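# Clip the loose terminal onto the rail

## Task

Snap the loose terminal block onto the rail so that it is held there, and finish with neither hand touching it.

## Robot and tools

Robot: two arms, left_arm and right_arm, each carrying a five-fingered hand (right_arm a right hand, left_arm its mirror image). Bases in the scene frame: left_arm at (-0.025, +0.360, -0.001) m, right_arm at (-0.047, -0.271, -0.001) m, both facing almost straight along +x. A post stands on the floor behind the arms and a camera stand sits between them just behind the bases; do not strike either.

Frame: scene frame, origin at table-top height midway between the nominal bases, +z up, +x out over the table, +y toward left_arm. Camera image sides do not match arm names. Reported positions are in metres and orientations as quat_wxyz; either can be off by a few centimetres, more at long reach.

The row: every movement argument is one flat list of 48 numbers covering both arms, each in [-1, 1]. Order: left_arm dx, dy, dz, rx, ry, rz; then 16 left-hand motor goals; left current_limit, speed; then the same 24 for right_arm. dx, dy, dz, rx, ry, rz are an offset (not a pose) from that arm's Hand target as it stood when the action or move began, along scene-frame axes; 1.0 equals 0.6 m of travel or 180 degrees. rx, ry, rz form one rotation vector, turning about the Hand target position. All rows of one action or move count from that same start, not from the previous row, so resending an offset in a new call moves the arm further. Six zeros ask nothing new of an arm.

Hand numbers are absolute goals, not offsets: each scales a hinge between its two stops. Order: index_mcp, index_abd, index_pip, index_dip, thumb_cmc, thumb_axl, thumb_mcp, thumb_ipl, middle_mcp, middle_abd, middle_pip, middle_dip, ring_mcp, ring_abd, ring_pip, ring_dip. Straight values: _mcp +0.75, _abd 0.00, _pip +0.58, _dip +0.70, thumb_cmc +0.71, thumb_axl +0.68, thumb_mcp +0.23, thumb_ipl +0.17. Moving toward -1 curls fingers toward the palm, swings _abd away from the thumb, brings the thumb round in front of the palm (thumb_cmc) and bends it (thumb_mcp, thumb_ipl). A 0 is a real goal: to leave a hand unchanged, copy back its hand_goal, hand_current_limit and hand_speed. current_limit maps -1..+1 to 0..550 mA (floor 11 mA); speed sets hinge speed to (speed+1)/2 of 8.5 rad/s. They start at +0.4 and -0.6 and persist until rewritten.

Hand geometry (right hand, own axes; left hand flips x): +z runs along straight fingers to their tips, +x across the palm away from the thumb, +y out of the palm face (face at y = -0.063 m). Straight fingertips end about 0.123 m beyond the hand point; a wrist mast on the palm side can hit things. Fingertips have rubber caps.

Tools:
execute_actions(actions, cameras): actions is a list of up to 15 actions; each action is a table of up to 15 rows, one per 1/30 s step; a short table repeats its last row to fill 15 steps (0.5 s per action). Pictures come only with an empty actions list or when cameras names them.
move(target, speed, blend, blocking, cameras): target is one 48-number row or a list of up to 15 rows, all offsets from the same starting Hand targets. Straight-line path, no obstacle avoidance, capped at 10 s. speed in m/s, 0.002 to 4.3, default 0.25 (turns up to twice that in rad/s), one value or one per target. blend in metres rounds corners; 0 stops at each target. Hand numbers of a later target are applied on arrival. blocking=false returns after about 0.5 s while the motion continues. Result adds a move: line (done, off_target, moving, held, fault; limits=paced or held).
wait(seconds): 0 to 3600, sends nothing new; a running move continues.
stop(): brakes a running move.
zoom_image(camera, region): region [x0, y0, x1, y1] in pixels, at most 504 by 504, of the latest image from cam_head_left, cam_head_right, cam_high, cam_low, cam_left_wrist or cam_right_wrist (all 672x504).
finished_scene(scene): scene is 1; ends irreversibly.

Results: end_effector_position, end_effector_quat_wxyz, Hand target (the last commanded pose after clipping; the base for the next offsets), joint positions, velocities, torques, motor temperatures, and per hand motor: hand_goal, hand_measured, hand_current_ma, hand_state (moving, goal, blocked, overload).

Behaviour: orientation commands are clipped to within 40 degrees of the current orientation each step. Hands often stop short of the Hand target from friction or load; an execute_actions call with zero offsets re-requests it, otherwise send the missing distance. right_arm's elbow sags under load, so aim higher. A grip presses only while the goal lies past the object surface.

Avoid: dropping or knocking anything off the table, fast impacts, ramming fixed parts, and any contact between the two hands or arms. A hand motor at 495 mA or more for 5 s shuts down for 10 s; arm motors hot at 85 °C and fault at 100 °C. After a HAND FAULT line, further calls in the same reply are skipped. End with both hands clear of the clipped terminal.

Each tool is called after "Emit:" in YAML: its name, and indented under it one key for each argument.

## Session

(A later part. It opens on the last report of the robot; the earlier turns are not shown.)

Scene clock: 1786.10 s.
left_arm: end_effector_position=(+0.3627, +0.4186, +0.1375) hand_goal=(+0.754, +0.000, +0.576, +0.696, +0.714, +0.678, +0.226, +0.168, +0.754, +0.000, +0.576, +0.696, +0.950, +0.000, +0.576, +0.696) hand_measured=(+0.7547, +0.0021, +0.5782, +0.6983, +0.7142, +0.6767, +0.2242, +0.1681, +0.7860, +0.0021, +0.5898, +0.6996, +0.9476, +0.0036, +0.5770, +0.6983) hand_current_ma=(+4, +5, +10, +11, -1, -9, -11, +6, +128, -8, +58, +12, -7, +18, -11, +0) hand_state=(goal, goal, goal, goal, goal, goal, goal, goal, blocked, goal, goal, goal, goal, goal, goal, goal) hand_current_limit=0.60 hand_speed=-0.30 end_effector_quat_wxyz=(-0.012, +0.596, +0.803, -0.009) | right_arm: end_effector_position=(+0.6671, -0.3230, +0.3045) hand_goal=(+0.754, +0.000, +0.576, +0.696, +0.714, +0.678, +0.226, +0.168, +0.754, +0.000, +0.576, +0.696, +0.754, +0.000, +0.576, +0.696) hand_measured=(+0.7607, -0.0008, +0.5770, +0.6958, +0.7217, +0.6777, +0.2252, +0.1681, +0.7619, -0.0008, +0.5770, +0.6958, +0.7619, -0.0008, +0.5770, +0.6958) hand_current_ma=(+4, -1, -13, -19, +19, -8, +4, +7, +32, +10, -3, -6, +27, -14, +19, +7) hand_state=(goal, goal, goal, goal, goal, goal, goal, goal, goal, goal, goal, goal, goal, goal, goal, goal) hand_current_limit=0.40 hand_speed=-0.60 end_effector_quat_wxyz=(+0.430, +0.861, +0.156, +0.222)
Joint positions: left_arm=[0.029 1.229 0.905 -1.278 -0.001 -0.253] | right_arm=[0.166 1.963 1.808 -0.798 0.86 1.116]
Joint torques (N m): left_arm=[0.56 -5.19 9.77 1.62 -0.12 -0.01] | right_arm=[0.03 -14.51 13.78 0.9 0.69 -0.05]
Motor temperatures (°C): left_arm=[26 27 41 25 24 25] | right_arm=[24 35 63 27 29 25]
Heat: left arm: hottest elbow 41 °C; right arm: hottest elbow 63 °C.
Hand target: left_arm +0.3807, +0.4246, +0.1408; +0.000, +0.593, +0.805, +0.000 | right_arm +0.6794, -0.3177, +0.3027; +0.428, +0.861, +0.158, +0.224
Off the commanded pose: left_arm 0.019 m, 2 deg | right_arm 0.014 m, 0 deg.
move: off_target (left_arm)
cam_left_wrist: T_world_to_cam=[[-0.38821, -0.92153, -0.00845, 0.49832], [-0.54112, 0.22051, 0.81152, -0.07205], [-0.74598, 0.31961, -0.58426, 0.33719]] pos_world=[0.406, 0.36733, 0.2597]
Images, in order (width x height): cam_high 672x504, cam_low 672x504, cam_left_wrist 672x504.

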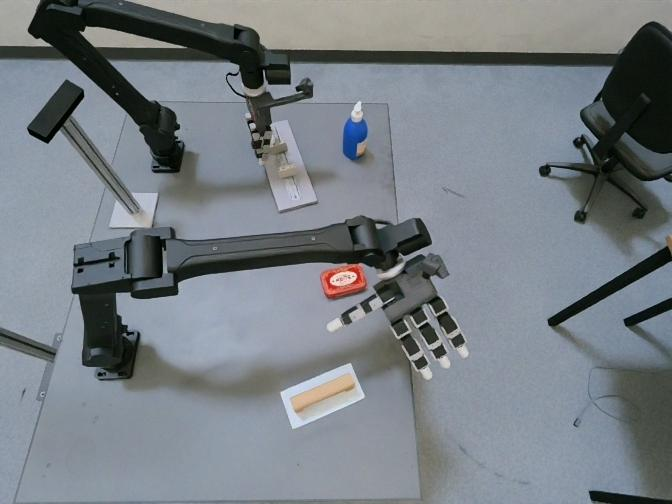

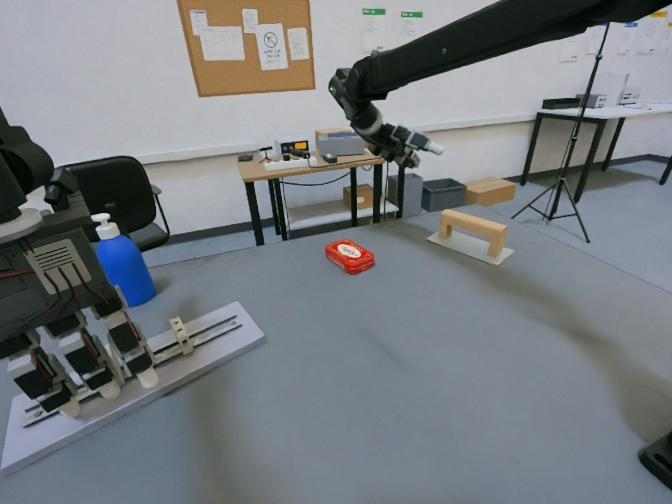

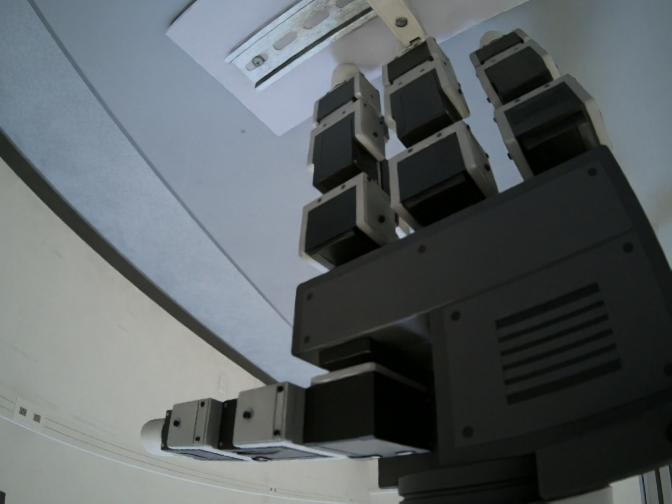

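Emit:
execute_actions:
  actions: []

Scene clock: 1805.73 s.
left_arm: end_effector_position=(+0.3626, +0.4187, +0.1375) hand_goal=(+0.754, +0.000, +0.576, +0.696, +0.714, +0.678, +0.226, +0.168, +0.754, +0.000, +0.576, +0.696, +0.950, +0.000, +0.576, +0.696) hand_measured=(+0.7547, +0.0021, +0.5782, +0.6983, +0.7142, +0.6767, +0.2232, +0.1681, +0.7860, +0.0021, +0.5911, +0.6996, +0.9488, +0.0036, +0.5757, +0.6983) hand_current_ma=(+1, +1, +9, +15, -4, -16, -12, +8, +132, -5, +55, +12, -10, +13, -10, +4) hand_state=(goal, goal, goal, goal, goal, goal, goal, goal, blocked, goal, goal, goal, goal, goal, goal, goal) hand_current_limit=0.60 hand_speed=-0.30 end_effector_quat_wxyz=(-0.012, +0.596, +0.803, -0.009) | right_arm: end_effector_position=(+0.6671, -0.3230, +0.3045) hand_goal=(+0.754, +0.000, +0.576, +0.696, +0.714, +0.678, +0.226, +0.168, +0.754, +0.000, +0.576, +0.696, +0.754, +0.000, +0.576, +0.696) hand_measured=(+0.7619, +0.0007, +0.5770, +0.6958, +0.7217, +0.6767, +0.2262, +0.1681, +0.7631, +0.0007, +0.5770, +0.6958, +0.7619, -0.0008, +0.5770, +0.6958) hand_current_ma=(+0, -6, -4, +1, +26, -13, +3, +9, +9, -1, -14, -3, +22, -7, +3, -9) hand_state=(goal, goal, goal, goal, goal, goal, goal, goal, goal, goal, goal, goal, goal, goal, goal, goal) hand_current_limit=0.40 hand_speed=-0.60 end_effector_quat_wxyz=(+0.430, +0.861, +0.156, +0.222)
Joint positions: left_arm=[0.03 1.229 0.905 -1.278 -0.001 -0.253] | right_arm=[0.166 1.963 1.808 -0.798 0.86 1.116]
Joint velocities: within noise
Joint torques (N m): left_arm=[0.62 -5.13 9.76 1.61 -0.13 0.02] | right_arm=[0.5 -14.51 13.78 1.03 0.69 -0.1]
Motor temperatures (°C): left_arm=[26 27 41 25 24 25] | right_arm=[24 35 63 27 29 25]
Heat: left arm: hottest elbow 41 °C; right arm: hottest elbow 63 °C.
Hand target: left_arm +0.3807, +0.4247, +0.1408; +0.000, +0.593, +0.805, +0.000 | right_arm +0.6794, -0.3177, +0.3027; +0.428, +0.861, +0.158, +0.224
Off the commanded pose: left_arm 0.019 m, 2 deg | right_arm 0.014 m, 0 deg.
camera_calibration:
cam_left_wrist: T_world_to_cam=[[-0.38785, -0.92168, -0.00845, 0.49841], [-0.54122, 0.22031, 0.81151, -0.07198], [-0.74609, 0.31932, -0.58428, 0.33729]] pos_world=[0.406, 0.36753, 0.2597]
cam_right_wrist: T_world_to_cam=[[-0.58893, -0.73953, 0.32596, 0.08925], [-0.79578, 0.60102, -0.07421, 0.68859], [-0.14102, -0.3031, -0.94247, 0.40642]] pos_world=[0.65785, -0.22467, 0.40505]

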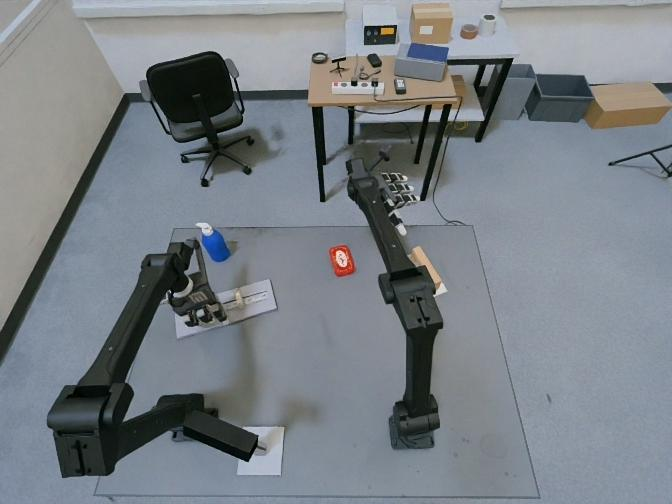

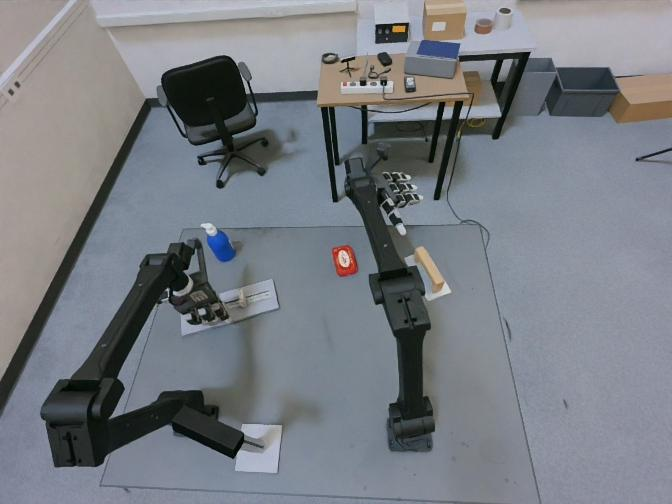

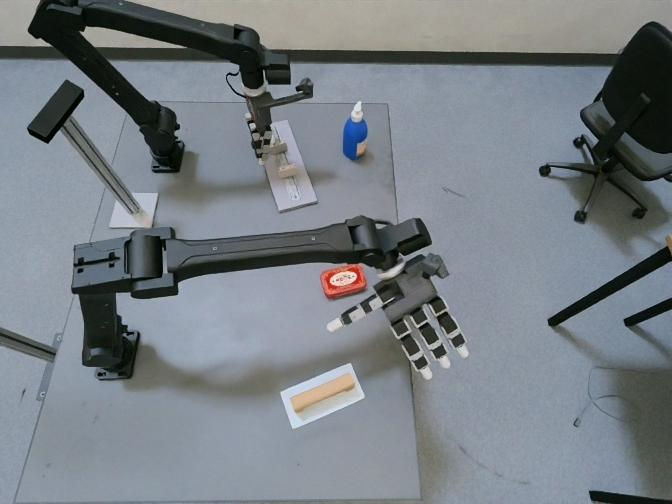

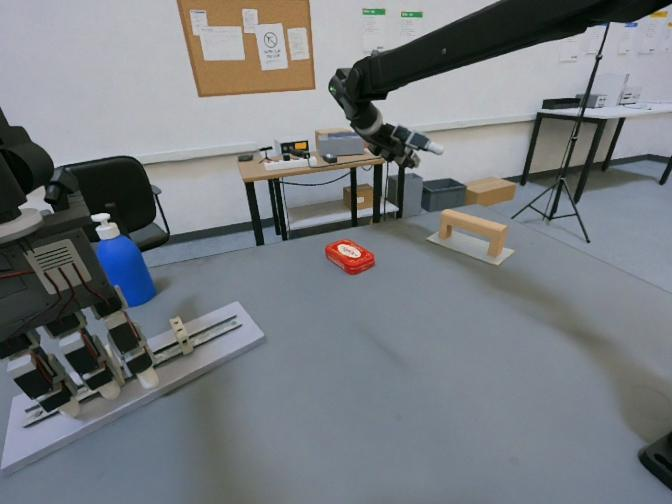

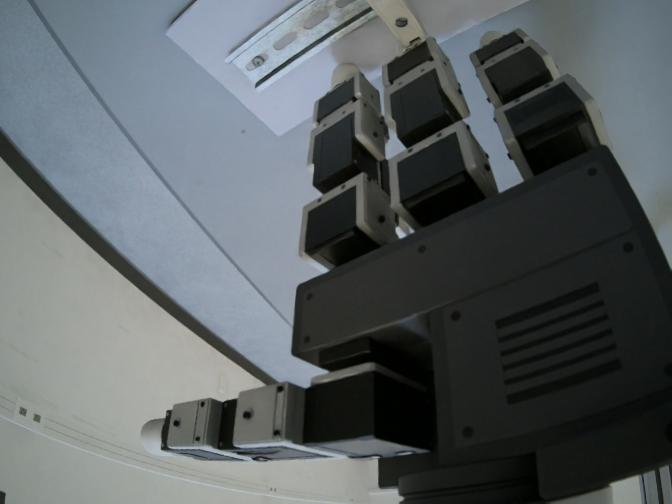

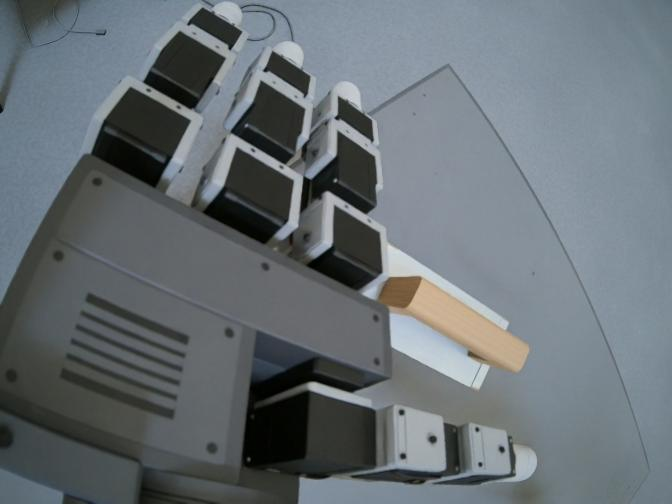

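Emit:
zoom_image:
  camera: "cam_high"
  region: [252, 126, 312, 196]

Emit:
zoom_image:
  camera: "cam_low"
  region: [60, 300, 220, 420]

Emit:
zoom_image:
  camera: "cam_left_wrist"
  region: [220, 0, 480, 120]

Scaled by 7.200.

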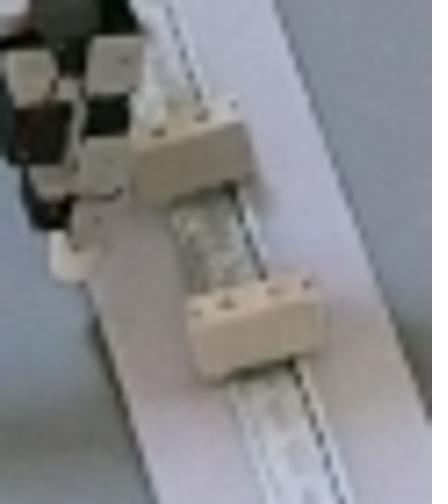

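Scaled by 3.150.

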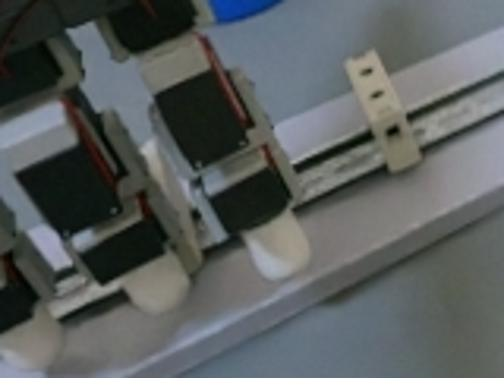

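Scaled by 1.938 from the camera's image (finer frame: 960x720).

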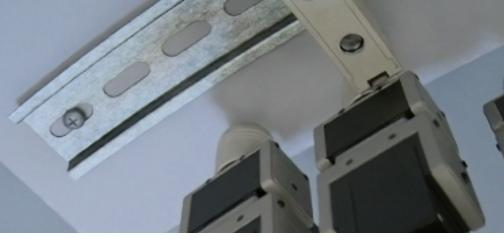

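Emit:
move:
  target:
    - [-0.0478,-0.0148,0,0,0,0,0.754,0,0.576,0.696,0.714,0.678,0.226,0.168,0.754,0,0.576,0.696,0.95,0,0.576,0.696,0.6,-0.3,0,0,0,0,0,0,0.754,0,0.576,0.696,0.714,0.678,0.226,0.168,0.754,0,0.576,0.696,0.754,0,0.576,0.696,0.4,-0.6]
    - [-0.0478,-0.0148,0.25,0,0,0,0.754,0,0.576,0.696,0.714,0.678,0.226,0.168,0.754,0,0.576,0.696,0.754,0,0.576,0.696,0.4,-0.3,0,0,0,0,0,0,0.754,0,0.576,0.696,0.714,0.678,0.226,0.168,0.754,0,0.576,0.696,0.754,0,0.576,0.696,0.4,-0.6]
  speed: [0.06,0.2]
  blend: [0.003,0]
  cameras: ["cam_high","cam_low","cam_left_wrist"]

Emit:
zoom_image:
  camera: "cam_high"
  region: [252, 126, 312, 196]

Emit:
zoom_image:
  camera: "cam_low"
  region: [60, 300, 220, 420]

Scene clock: 1862.33 s.
left_arm: end_effector_position=(+0.3432, +0.4184, +0.2746) hand_goal=(+0.754, +0.000, +0.576, +0.696, +0.714, +0.678, +0.226, +0.168, +0.754, +0.000, +0.576, +0.696, +0.754, +0.000, +0.576, +0.696) hand_measured=(+0.7547, +0.0021, +0.5782, +0.6983, +0.7154, +0.6767, +0.2232, +0.1681, +0.7547, -0.0023, +0.5782, +0.6996, +0.7462, +0.0021, +0.5770, +0.6971) hand_current_ma=(-5, +2, +7, +9, -3, -8, -13, +3, -13, -10, +12, +7, -29, +15, -5, -1) hand_state=(goal, goal, goal, goal, goal, goal, goal, goal, goal, goal, goal, goal, goal, goal, goal, goal) hand_current_limit=0.40 hand_speed=-0.30 end_effector_quat_wxyz=(-0.010, +0.593, +0.805, -0.007) | right_arm: end_effector_position=(+0.6671, -0.3230, +0.3045) hand_goal=(+0.754, +0.000, +0.576, +0.696, +0.714, +0.678, +0.226, +0.168, +0.754, +0.000, +0.576, +0.696, +0.754, +0.000, +0.576, +0.696) hand_measured=(+0.7619, -0.0008, +0.5770, +0.6958, +0.7217, +0.6777, +0.2262, +0.1672, +0.7619, -0.0008, +0.5770, +0.6958, +0.7607, -0.0008, +0.5782, +0.6958) hand_current_ma=(-6, +2, -15, -10, +11, -16, -3, +0, +6, -2, -6, -8, +31, +5, +8, +0) hand_state=(goal, goal, goal, goal, goal, goal, goal, goal, goal, goal, goal, goal, goal, goal, goal, goal) hand_current_limit=0.40 hand_speed=-0.60 end_effector_quat_wxyz=(+0.430, +0.861, +0.156, +0.222)
Joint positions: left_arm=[0.03 1.123 1.185 -1.658 -0.001 -0.261] | right_arm=[0.166 1.963 1.808 -0.798 0.86 1.116]
Joint torques (N m): left_arm=[-1.32 -5.48 11.38 0.12 -0.13 -0.11] | right_arm=[0.21 -14.45 13.71 1.14 0.68 -0.1]
Motor temperatures (°C): left_arm=[25 26 41 25 24 25] | right_arm=[24 35 63 27 29 25]
Heat: left arm: hottest elbow 41 °C; right arm: hottest elbow 63 °C.
Hand target: left_arm +0.3519, +0.4158, +0.2908; +0.000, +0.593, +0.805, +0.000 | right_arm +0.6794, -0.3177, +0.3027; +0.428, +0.861, +0.158, +0.224
Off the commanded pose: left_arm 0.019 m, 1 deg | right_arm 0.014 m, 0 deg.
move: off_target (left_arm); target 2's new numbers were sent with left_arm's hand 0.018 m and 1 deg from that target
cam_left_wrist: T_world_to_cam=[[-0.38072, -0.92463, -0.01071, 0.49114], [-0.54756, 0.2161, 0.80838, -0.18882], [-0.74513, 0.31363, -0.58856, 0.40623]] pos_world=[0.3863, 0.36752, 0.39699]

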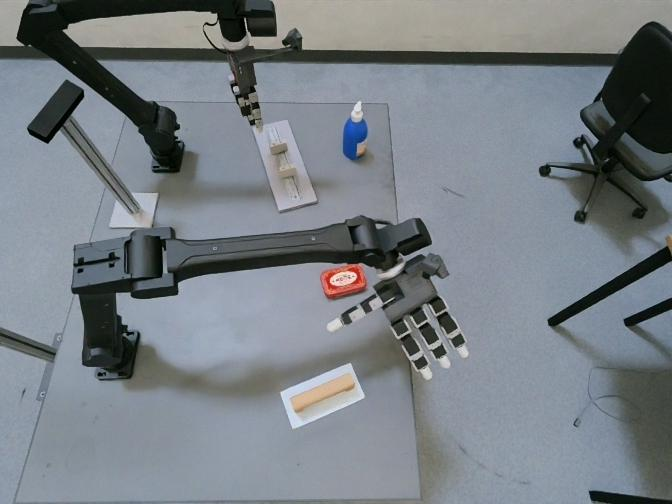

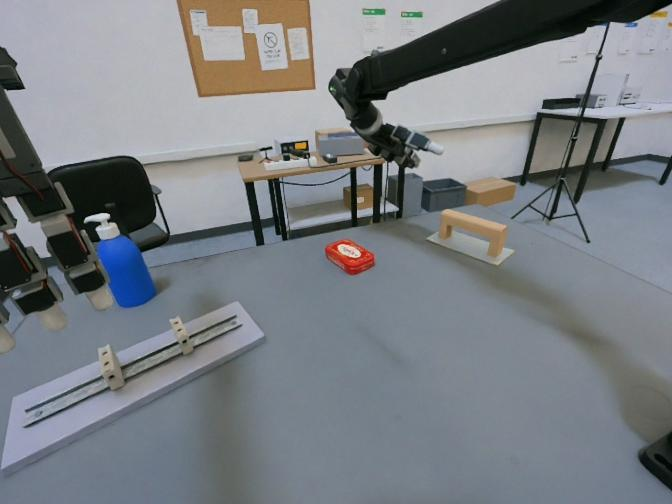

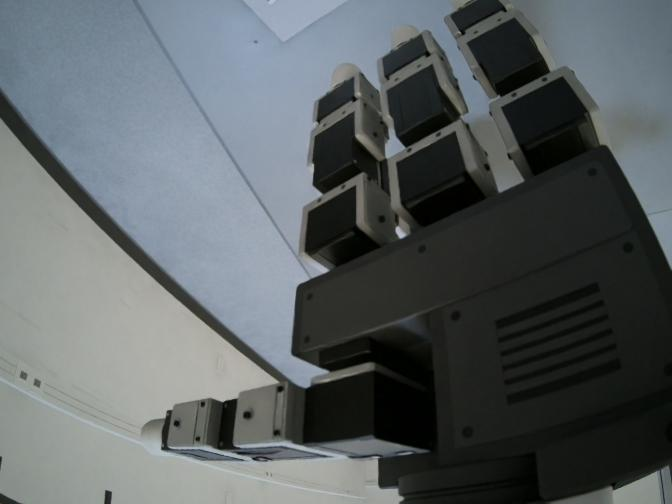

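Scaled by 7.200.

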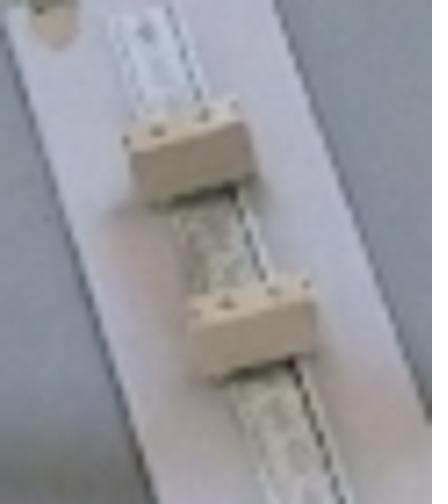

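Scaled by 3.150.

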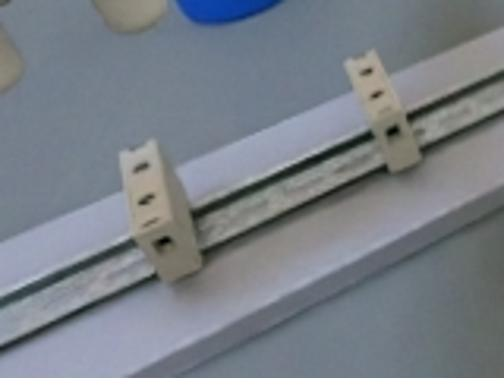

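Emit:
zoom_image:
  camera: "cam_high"
  region: [262, 136, 302, 182]

Emit:
zoom_image:
  camera: "cam_low"
  region: [80, 330, 160, 410]

Emit:
zoom_image:
  camera: "cam_low"
  region: [150, 300, 220, 370]

Emit:
zoom_image:
  camera: "cam_low"
  region: [0, 300, 260, 440]

Scaled by 10.957.

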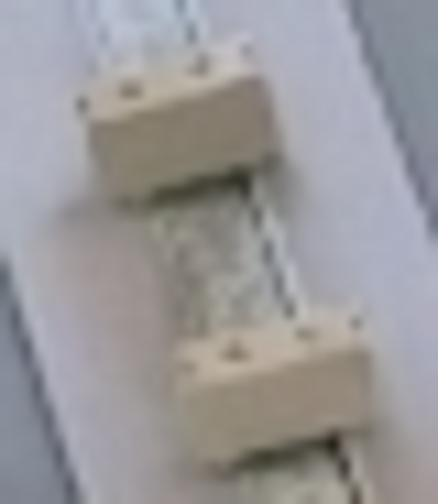

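Scaled by 6.300.

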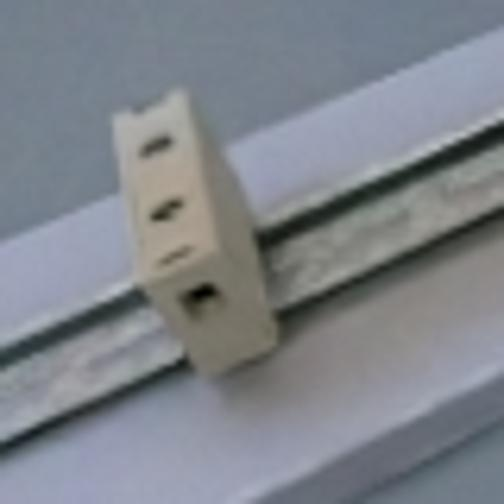

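Scaled by 7.200.

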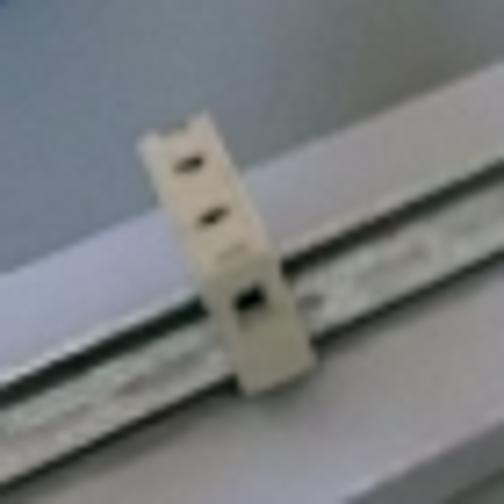

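Scaled by 1.938.

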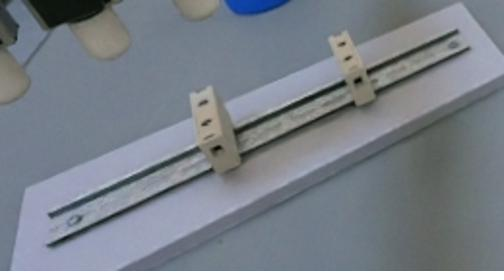

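Emit:
move:
  target: [0.0013,-0.1795,-0.04,0,0,-0.5,0.754,-0.06,0.576,0.696,0.714,0.678,0.226,0.168,0.754,0.06,0.576,0.696,0.95,0,0.576,0.696,0.4,-0.3,0,0,0,0,0,0,0.754,0,0.576,0.696,0.714,0.678,0.226,0.168,0.754,0,0.576,0.696,0.754,0,0.576,0.696,0.4,-0.6]
  speed: 0.25
  cameras: ["all"]

Scene clock: 1889.00 s.
left_arm: end_effector_position=(+0.3394, +0.3079, +0.2554) hand_goal=(+0.754, -0.060, +0.576, +0.696, +0.714, +0.678, +0.226, +0.168, +0.754, +0.060, +0.576, +0.696, +0.950, +0.000, +0.576, +0.696) hand_measured=(+0.7535, -0.0565, +0.5782, +0.6983, +0.7142, +0.6777, +0.2232, +0.1681, +0.7547, +0.0593, +0.5782, +0.6996, +0.9488, +0.0036, +0.5757, +0.6971) hand_current_ma=(-6, +13, +7, +10, -1, -12, -13, +8, -4, -7, +15, +8, -10, +14, -14, -7) hand_state=(goal, goal, goal, goal, goal, goal, goal, goal, goal, goal, goal, goal, goal, goal, goal, goal) hand_current_limit=0.40 hand_speed=-0.30 end_effector_quat_wxyz=(-0.002, +0.988, +0.154, -0.017) | right_arm: end_effector_position=(+0.6671, -0.3230, +0.3045) hand_goal=(+0.754, +0.000, +0.576, +0.696, +0.714, +0.678, +0.226, +0.168, +0.754, +0.000, +0.576, +0.696, +0.754, +0.000, +0.576, +0.696) hand_measured=(+0.7607, +0.0007, +0.5770, +0.6945, +0.7217, +0.6777, +0.2252, +0.1681, +0.7619, +0.0007, +0.5770, +0.6958, +0.7607, +0.0007, +0.5782, +0.6958) hand_current_ma=(+6, +1, -7, -7, +11, -4, -4, +4, +16, -3, +3, +5, +20, -7, +22, -12) hand_state=(goal, goal, goal, goal, goal, goal, goal, goal, goal, goal, goal, goal, goal, goal, goal, goal) hand_current_limit=0.40 hand_speed=-0.60 end_effector_quat_wxyz=(+0.430, +0.861, +0.156, +0.222)
Joint positions: left_arm=[0.059 1.19 1.185 -1.6 -0.001 1.332] | right_arm=[0.166 1.963 1.808 -0.798 0.86 1.116]
Joint torques (N m): left_arm=[-0.62 -6.24 10.95 0.88 0.01 0.03] | right_arm=[0.03 -14.68 13.67 1.09 0.7 -0.09]
Motor temperatures (°C): left_arm=[25 26 42 25 24 25] | right_arm=[24 35 63 27 29 25]
Heat: left arm: hottest elbow 42 °C; right arm: hottest elbow 63 °C.
Hand target: left_arm +0.3526, +0.3080, +0.2668; +0.000, +0.989, +0.149, +0.000 | right_arm +0.6794, -0.3177, +0.3027; +0.428, +0.861, +0.158, +0.224
Off the commanded pose: left_arm 0.018 m, 2 deg | right_arm 0.014 m, 0 deg.
move: off_target (left_arm)
cam_left_wrist: T_world_to_cam=[[-0.92775, 0.37304, 0.01108, 0.16776], [0.23868, 0.57025, 0.78604, -0.52172], [0.2869, 0.73189, -0.61808, -0.04478]] pos_world=[0.29301, 0.2677, 0.38055]
cam_right_wrist: T_world_to_cam=[[-0.58893, -0.73953, 0.32596, 0.08925], [-0.79578, 0.60102, -0.07421, 0.68859], [-0.14102, -0.3031, -0.94247, 0.40642]] pos_world=[0.65785, -0.22467, 0.40505]

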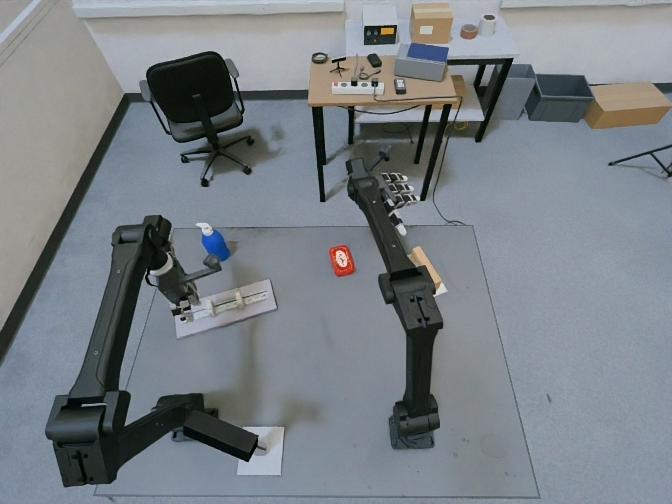

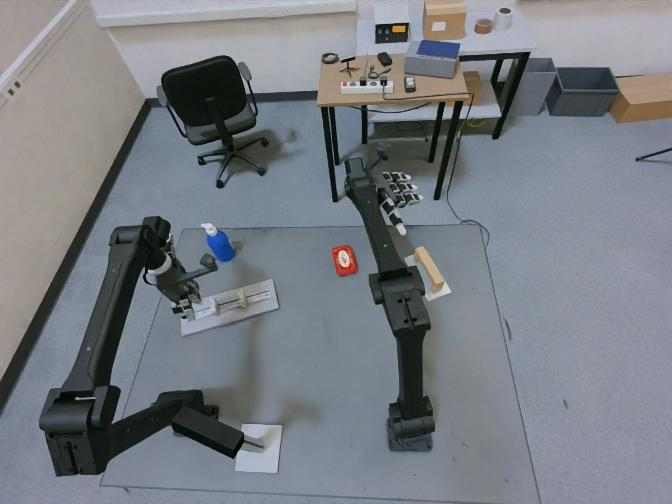

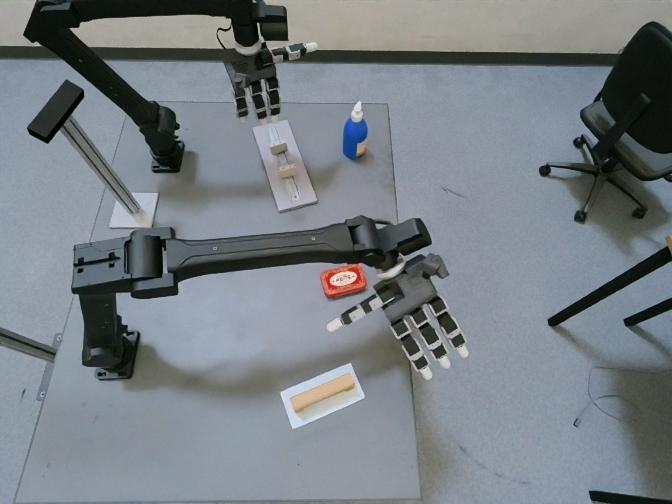

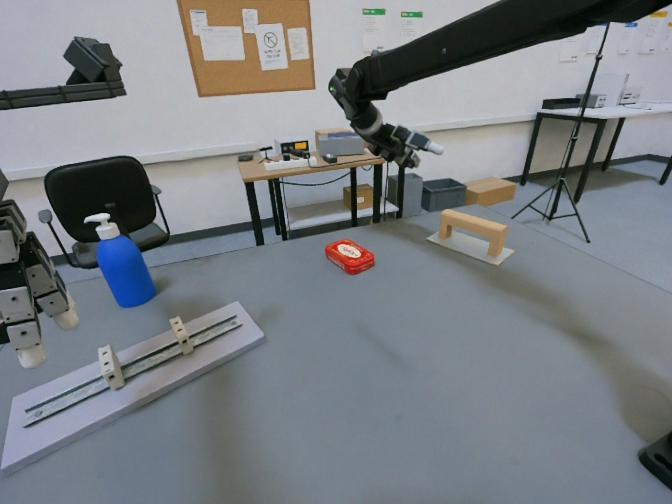

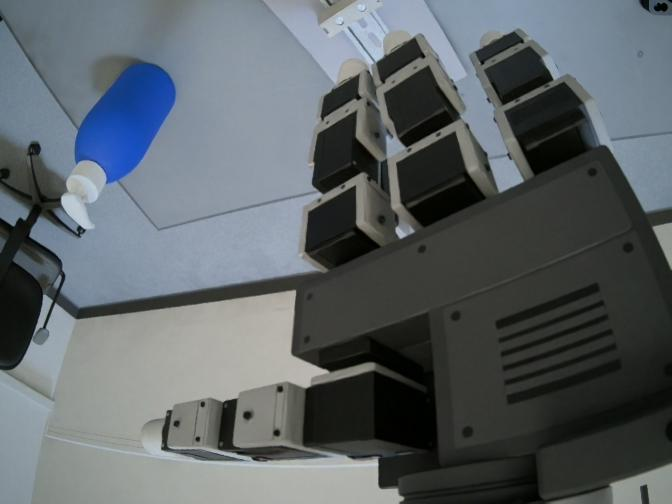

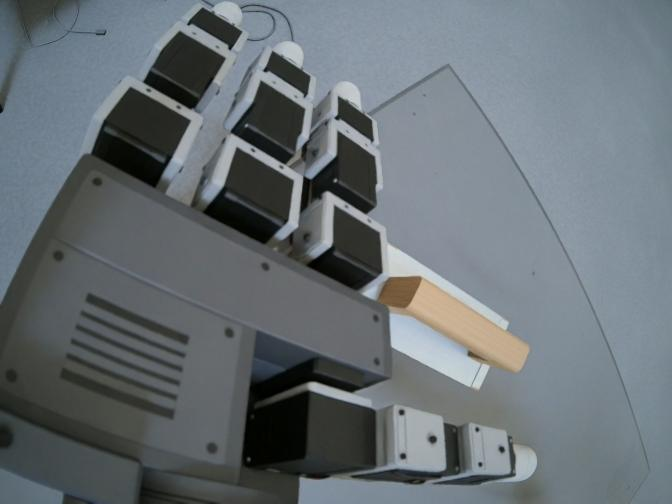

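Emit:
move:
  target: [0.006,0.003,-0.115,0,0,0,0.754,-0.06,0.576,0.696,0.714,0.678,0.226,0.168,0.754,0.06,0.576,0.696,0.95,0,0.576,0.696,0.4,-0.3,0,0,0,0,0,0,0.754,0,0.576,0.696,0.714,0.678,0.226,0.168,0.754,0,0.576,0.696,0.754,0,0.576,0.696,0.4,-0.6]
  speed: 0.12
  cameras: ["cam_high","cam_low","cam_left_wrist"]

Emit:
zoom_image:
  camera: "cam_high"
  region: [252, 96, 322, 186]

Emit:
zoom_image:
  camera: "cam_low"
  region: [0, 300, 220, 440]

Emit:
zoom_image:
  camera: "cam_left_wrist"
  region: [240, 0, 500, 120]

Scene clock: 1900.93 s.
left_arm: end_effector_position=(+0.3545, +0.3088, +0.2034) hand_goal=(+0.754, -0.060, +0.576, +0.696, +0.714, +0.678, +0.226, +0.168, +0.754, +0.060, +0.576, +0.696, +0.950, +0.000, +0.576, +0.696) hand_measured=(+0.7535, -0.0565, +0.5770, +0.6983, +0.7154, +0.6777, +0.2232, +0.1681, +0.7547, +0.0564, +0.5782, +0.6996, +0.9488, +0.0036, +0.5757, +0.6971) hand_current_ma=(-2, +10, +4, +15, +1, -8, -10, +9, -7, -18, +8, +10, -10, +16, -8, -2) hand_state=(goal, goal, goal, goal, goal, goal, goal, goal, goal, goal, goal, goal, goal, goal, goal, goal) hand_current_limit=0.40 hand_speed=-0.30 end_effector_quat_wxyz=(-0.001, +0.988, +0.152, +0.002) | right_arm: end_effector_position=(+0.6671, -0.3230, +0.3045) hand_goal=(+0.754, +0.000, +0.576, +0.696, +0.714, +0.678, +0.226, +0.168, +0.754, +0.000, +0.576, +0.696, +0.754, +0.000, +0.576, +0.696) hand_measured=(+0.7619, -0.0008, +0.5782, +0.6958, +0.7217, +0.6767, +0.2252, +0.1681, +0.7619, +0.0007, +0.5770, +0.6945, +0.7619, -0.0008, +0.5757, +0.6958) hand_current_ma=(+2, -5, -15, -8, +17, -11, -4, -3, +23, +1, -12, +11, +34, -3, +3, -5) hand_state=(goal, goal, goal, goal, goal, goal, goal, goal, goal, goal, goal, goal, goal, goal, goal, goal) hand_current_limit=0.40 hand_speed=-0.60 end_effector_quat_wxyz=(+0.430, +0.861, +0.156, +0.222)
Joint positions: left_arm=[0.059 1.217 1.067 -1.416 -0.001 1.337] | right_arm=[0.166 1.963 1.808 -0.798 0.86 1.116]
Joint torques (N m): left_arm=[-0.15 -6.71 7.71 1.05 0.01 0.02] | right_arm=[-0.32 -14.39 13.72 1.11 0.66 -0.07]
Motor temperatures (°C): left_arm=[25 26 42 25 24 25] | right_arm=[24 35 63 27 29 25]
Heat: left arm: hottest elbow 42 °C; right arm: hottest elbow 63 °C.
Hand target: left_arm +0.3564, +0.3098, +0.1978; +0.000, +0.989, +0.150, +0.000 | right_arm +0.6794, -0.3177, +0.3027; +0.428, +0.861, +0.158, +0.224
Off the commanded pose: left_arm 0.006 m, 0 deg | right_arm 0.014 m, 0 deg.
move: done
cam_left_wrist: T_world_to_cam=[[-0.9255, 0.378, -0.02386, 0.18684], [0.21099, 0.56687, 0.79633, -0.47621], [0.31453, 0.73197, -0.60439, -0.0945]] pos_world=[0.30312, 0.2685, 0.32656]

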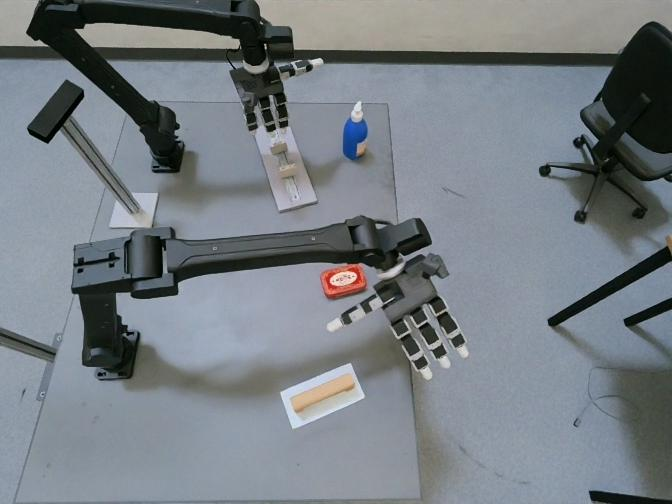

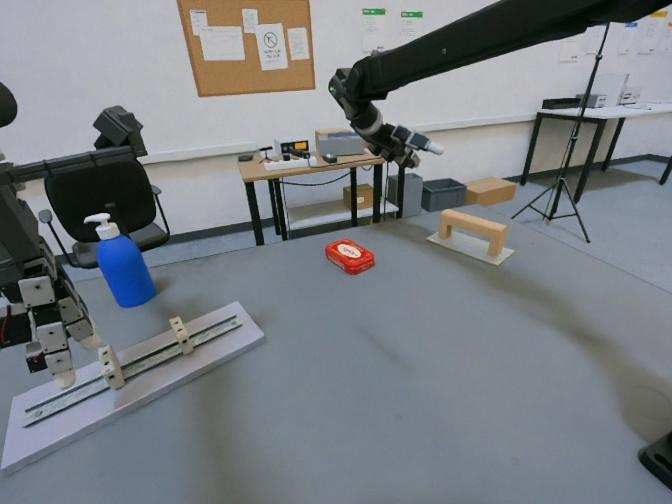

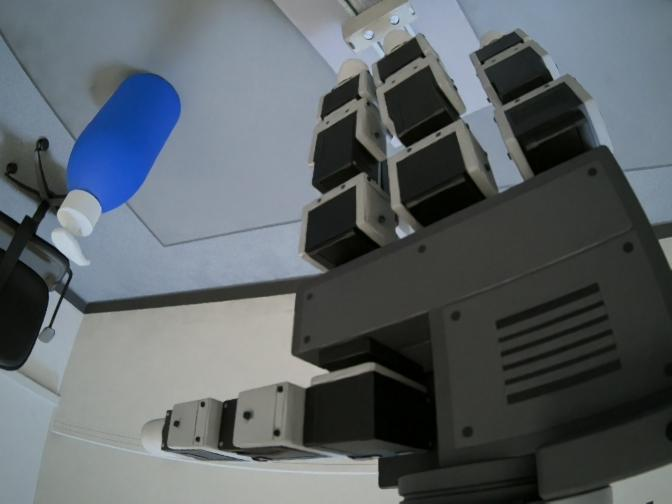

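Scaled by 5.600.

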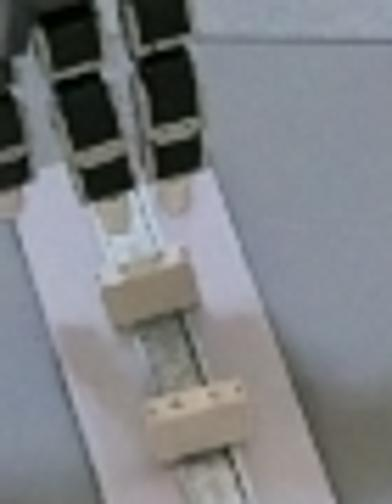

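Scaled by 2.291.

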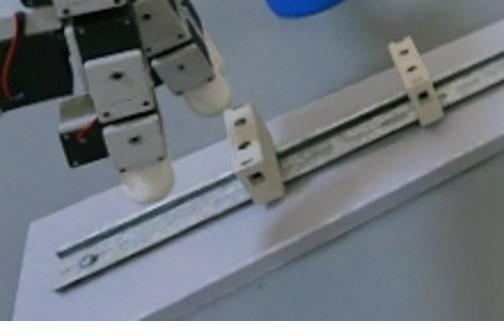

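Scaled by 1.938 from the camera's image (finer frame: 960x720).

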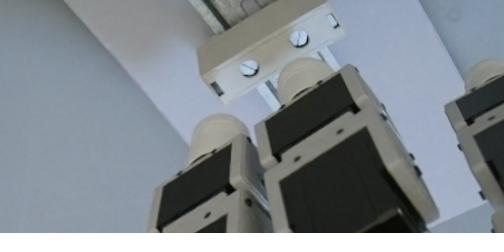

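Emit:
zoom_image:
  camera: "cam_left_wrist"
  region: [330, 0, 430, 80]

Scaled by 5.040 from the camera's image (finer frame: 960x720).

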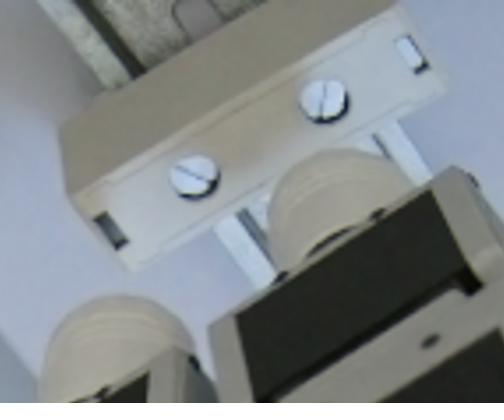

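Emit:
move:
  target: [-0.0102,-0.0035,-0.015,0,0,0,0.95,0,0.576,0.696,0.714,0.678,0.226,0.168,0.754,0.0,0.576,0.696,0.95,0,0.576,0.696,0.4,-0.3,0,0,0,0,0,0,0.754,0,0.576,0.696,0.714,0.678,0.226,0.168,0.754,0,0.576,0.696,0.754,0,0.576,0.696,0.4,-0.6]
  speed: 0.1
  cameras: ["cam_left_wrist"]

Emit:
zoom_image:
  camera: "cam_left_wrist"
  region: [310, 0, 450, 100]

Scene clock: 1998.03 s.
left_arm: end_effector_position=(+0.3493, +0.3083, +0.1901) hand_goal=(+0.950, +0.000, +0.576, +0.696, +0.714, +0.678, +0.226, +0.168, +0.754, +0.000, +0.576, +0.696, +0.950, +0.000, +0.576, +0.696) hand_measured=(+0.9488, -0.0008, +0.5770, +0.6971, +0.7154, +0.6777, +0.2232, +0.1681, +0.7535, -0.0008, +0.5782, +0.6996, +0.9476, +0.0036, +0.5757, +0.6971) hand_current_ma=(-6, +3, +5, +11, +3, -14, -13, +4, -11, -8, +13, +5, -9, +12, -5, -1) hand_state=(goal, goal, goal, goal, goal, goal, goal, goal, goal, goal, goal, goal, goal, goal, goal, goal) hand_current_limit=0.40 hand_speed=-0.30 end_effector_quat_wxyz=(-0.001, +0.988, +0.151, -0.004) | right_arm: end_effector_position=(+0.6671, -0.3230, +0.3045) hand_goal=(+0.754, +0.000, +0.576, +0.696, +0.714, +0.678, +0.226, +0.168, +0.754, +0.000, +0.576, +0.696, +0.754, +0.000, +0.576, +0.696) hand_measured=(+0.7619, -0.0023, +0.5757, +0.6958, +0.7217, +0.6767, +0.2252, +0.1681, +0.7631, -0.0008, +0.5770, +0.6958, +0.7619, -0.0008, +0.5770, +0.6958) hand_current_ma=(+5, -9, -15, -11, +12, -7, +6, +16, +18, +4, +0, -3, +22, +1, +12, +6) hand_state=(goal, goal, goal, goal, goal, goal, goal, goal, goal, goal, goal, goal, goal, goal, goal, goal) hand_current_limit=0.40 hand_speed=-0.60 end_effector_quat_wxyz=(+0.430, +0.861, +0.156, +0.222)
Joint positions: left_arm=[0.059 1.217 1.033 -1.394 -0.001 1.338] | right_arm=[0.166 1.963 1.808 -0.798 0.86 1.116]
Joint torques (N m): left_arm=[-0.62 -7.59 7.61 0.94 -0.03 -0.03] | right_arm=[0.03 -14.56 13.97 0.81 0.69 -0.11]
Motor temperatures (°C): left_arm=[25 27 39 25 24 25] | right_arm=[24 35 64 27 29 25]
Heat: left arm: hottest elbow 39 °C; right arm: hottest elbow 64 °C.
Hand target: left_arm +0.3502, +0.3077, +0.1888; +0.000, +0.989, +0.150, +0.000 | right_arm +0.6794, -0.3177, +0.3027; +0.428, +0.861, +0.158, +0.224
Off the commanded pose: left_arm 0.002 m, 1 deg | right_arm 0.014 m, 0 deg.
move: done
cam_left_wrist: T_world_to_cam=[[-0.92557, 0.37835, -0.01325, 0.17982], [0.22086, 0.56806, 0.7928, -0.46739], [0.30748, 0.73086, -0.60934, -0.09678]] pos_world=[0.29942, 0.2682, 0.31396]

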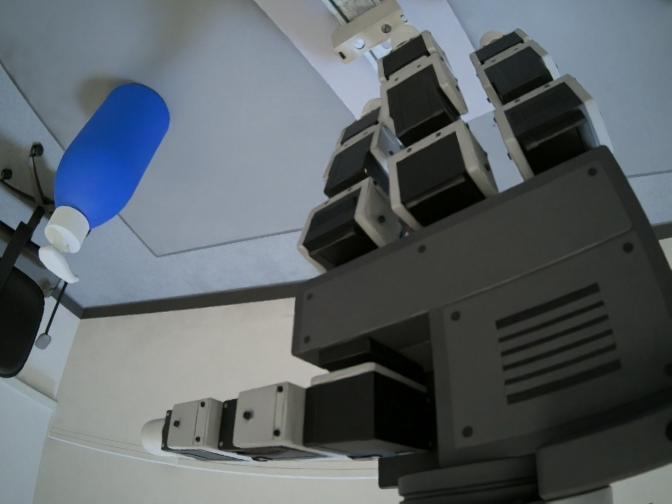

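Scaled by 3.600 from the camera's image (finer frame: 960x720).

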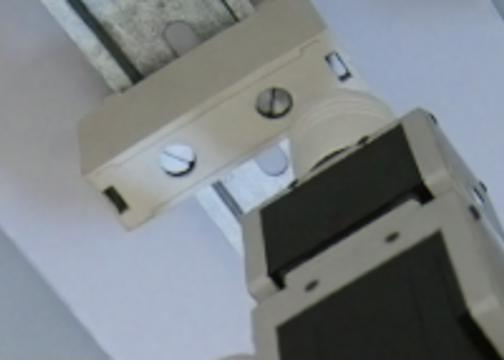

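Emit:
move:
  target: [0,0,-0.03,0,0,0,0.95,0,0.576,0.696,0.714,0.678,0.226,0.168,0.754,0.0,0.576,0.696,0.95,0,0.576,0.696,0.7,-0.3,0,0,0,0,0,0,0.754,0,0.576,0.696,0.714,0.678,0.226,0.168,0.754,0,0.576,0.696,0.754,0,0.576,0.696,0.4,-0.6]
  speed: 0.05
  cameras: ["cam_left_wrist"]

Emit:
zoom_image:
  camera: "cam_left_wrist"
  region: [310, 0, 450, 100]

Scene clock: 2005.50 s.
left_arm: end_effector_position=(+0.3492, +0.3083, +0.1762) hand_goal=(+0.950, +0.000, +0.576, +0.696, +0.714, +0.678, +0.226, +0.168, +0.754, +0.000, +0.576, +0.696, +0.950, +0.000, +0.576, +0.696) hand_measured=(+0.9488, -0.0008, +0.5770, +0.6983, +0.7154, +0.6767, +0.2232, +0.1681, +0.7535, +0.0007, +0.5782, +0.6996, +0.9476, +0.0036, +0.5757, +0.6971) hand_current_ma=(-8, +2, -1, +9, +0, -10, -10, +6, -11, -12, +5, +6, -9, +15, -8, -5) hand_state=(goal, goal, goal, goal, goal, goal, goal, goal, goal, goal, goal, goal, goal, goal, goal, goal) hand_current_limit=0.70 hand_speed=-0.30 end_effector_quat_wxyz=(+0.000, +0.988, +0.151, +0.002) | right_arm: end_effector_position=(+0.6671, -0.3230, +0.3045) hand_goal=(+0.754, +0.000, +0.576, +0.696, +0.714, +0.678, +0.226, +0.168, +0.754, +0.000, +0.576, +0.696, +0.754, +0.000, +0.576, +0.696) hand_measured=(+0.7607, +0.0007, +0.5770, +0.6958, +0.7217, +0.6777, +0.2262, +0.1672, +0.7619, -0.0008, +0.5770, +0.6958, +0.7619, -0.0008, +0.5770, +0.6958) hand_current_ma=(+18, +6, -7, -7, +18, -5, -7, +8, +14, -7, -6, -3, +26, +2, +8, +3) hand_state=(goal, goal, goal, goal, goal, goal, goal, goal, goal, goal, goal, goal, goal, goal, goal, goal) hand_current_limit=0.40 hand_speed=-0.60 end_effector_quat_wxyz=(+0.430, +0.861, +0.156, +0.222)
Joint positions: left_arm=[0.059 1.217 0.994 -1.344 -0.001 1.338] | right_arm=[0.166 1.963 1.808 -0.798 0.86 1.116]
Joint torques (N m): left_arm=[-0.56 -6.71 7.5 1.05 -0.01 -0.03] | right_arm=[0.38 -14.27 13.72 0.91 0.7 -0.1]
Motor temperatures (°C): left_arm=[25 27 39 25 24 25] | right_arm=[24 35 64 27 29 25]
Heat: left arm: hottest elbow 39 °C; right arm: hottest elbow 64 °C.
Hand target: left_arm +0.3502, +0.3077, +0.1708; +0.000, +0.989, +0.150, +0.000 | right_arm +0.6794, -0.3177, +0.3027; +0.428, +0.861, +0.158, +0.224
Off the commanded pose: left_arm 0.006 m, 0 deg | right_arm 0.014 m, 0 deg.
move: done
cam_left_wrist: T_world_to_cam=[[-0.92534, 0.37841, -0.02352, 0.18127], [0.21182, 0.56744, 0.79571, -0.45352], [0.31445, 0.73132, -0.60523, -0.10851]] pos_world=[0.29792, 0.2681, 0.29946]

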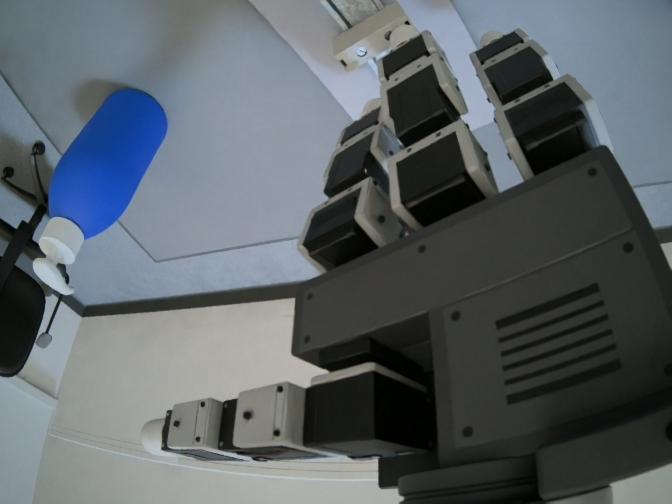

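Scaled by 3.600 from the camera's image (finer frame: 960x720).

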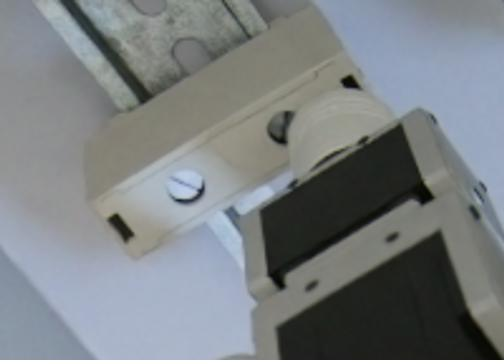

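Emit:
move:
  target: [0,0,-0.012,0,0,0,0.95,0,0.576,0.696,0.714,0.678,0.226,0.168,0.754,0.0,0.576,0.696,0.95,0,0.576,0.696,0.7,-0.3,0,0,0,0,0,0,0.754,0,0.576,0.696,0.714,0.678,0.226,0.168,0.754,0,0.576,0.696,0.754,0,0.576,0.696,0.4,-0.6]
  speed: 0.05
  cameras: ["cam_left_wrist"]

Emit:
zoom_image:
  camera: "cam_left_wrist"
  region: [310, 0, 450, 100]

Scene clock: 2014.37 s.
left_arm: end_effector_position=(+0.3503, +0.3084, +0.1737) hand_goal=(+0.950, +0.000, +0.576, +0.696, +0.714, +0.678, +0.226, +0.168, +0.754, +0.000, +0.576, +0.696, +0.950, +0.000, +0.576, +0.696) hand_measured=(+0.9488, -0.0023, +0.5770, +0.6983, +0.7154, +0.6777, +0.2232, +0.1681, +0.7571, -0.0110, +0.5795, +0.6996, +0.9488, +0.0007, +0.5757, +0.6971) hand_current_ma=(-8, -5, +10, +15, -1, -9, -17, +1, +3, -38, +19, +12, -8, +6, -7, +4) hand_state=(goal, goal, goal, goal, goal, goal, goal, goal, goal, goal, goal, goal, goal, goal, goal, goal) hand_current_limit=0.70 hand_speed=-0.30 end_effector_quat_wxyz=(+0.000, +0.988, +0.151, +0.006) | right_arm: end_effector_position=(+0.6671, -0.3230, +0.3045) hand_goal=(+0.754, +0.000, +0.576, +0.696, +0.714, +0.678, +0.226, +0.168, +0.754, +0.000, +0.576, +0.696, +0.754, +0.000, +0.576, +0.696) hand_measured=(+0.7619, +0.0007, +0.5770, +0.6958, +0.7217, +0.6767, +0.2252, +0.1681, +0.7619, -0.0008, +0.5770, +0.6958, +0.7607, -0.0008, +0.5770, +0.6958) hand_current_ma=(+3, -7, -7, -6, +11, -7, +3, +3, +21, +1, -4, +4, +29, +2, +5, +0) hand_state=(goal, goal, goal, goal, goal, goal, goal, goal, goal, goal, goal, goal, goal, goal, goal, goal) hand_current_limit=0.40 hand_speed=-0.60 end_effector_quat_wxyz=(+0.430, +0.861, +0.156, +0.222)
Joint positions: left_arm=[0.059 1.217 0.987 -1.329 -0.001 1.338] | right_arm=[0.166 1.963 1.808 -0.798 0.86 1.116]
Joint torques (N m): left_arm=[-0.56 -6.53 6.93 1.21 -0.03 -0.03] | right_arm=[0.5 -14.15 13.87 0.91 0.69 -0.09]
Motor temperatures (°C): left_arm=[25 27 39 25 24 25] | right_arm=[24 35 64 27 29 25]
Heat: left arm: hottest elbow 39 °C; right arm: hottest elbow 64 °C.
Hand target: left_arm +0.3502, +0.3077, +0.1636; +0.000, +0.989, +0.150, +0.000 | right_arm +0.6794, -0.3177, +0.3027; +0.428, +0.861, +0.158, +0.224
Off the commanded pose: left_arm 0.010 m, 1 deg | right_arm 0.014 m, 0 deg.
move: done
cam_left_wrist: T_world_to_cam=[[-0.92517, 0.37836, -0.03, 0.18327], [0.20603, 0.567, 0.79754, -0.44995], [0.31876, 0.73168, -0.60252, -0.11251]] pos_world=[0.29812, 0.2681, 0.29656]

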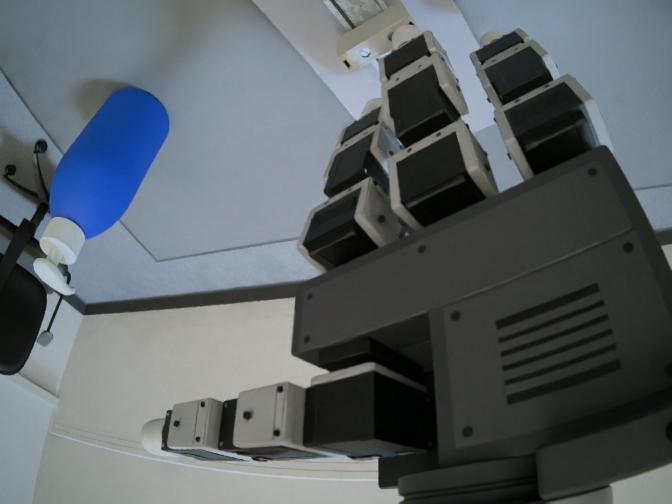

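Scaled by 3.600 from the camera's image (finer frame: 960x720).

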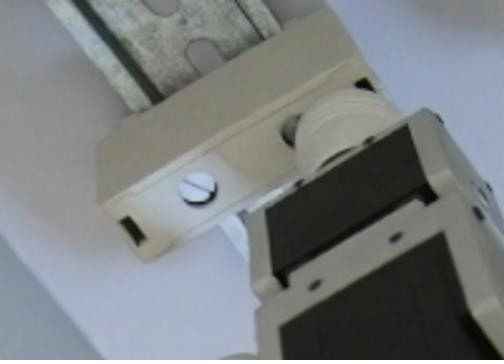

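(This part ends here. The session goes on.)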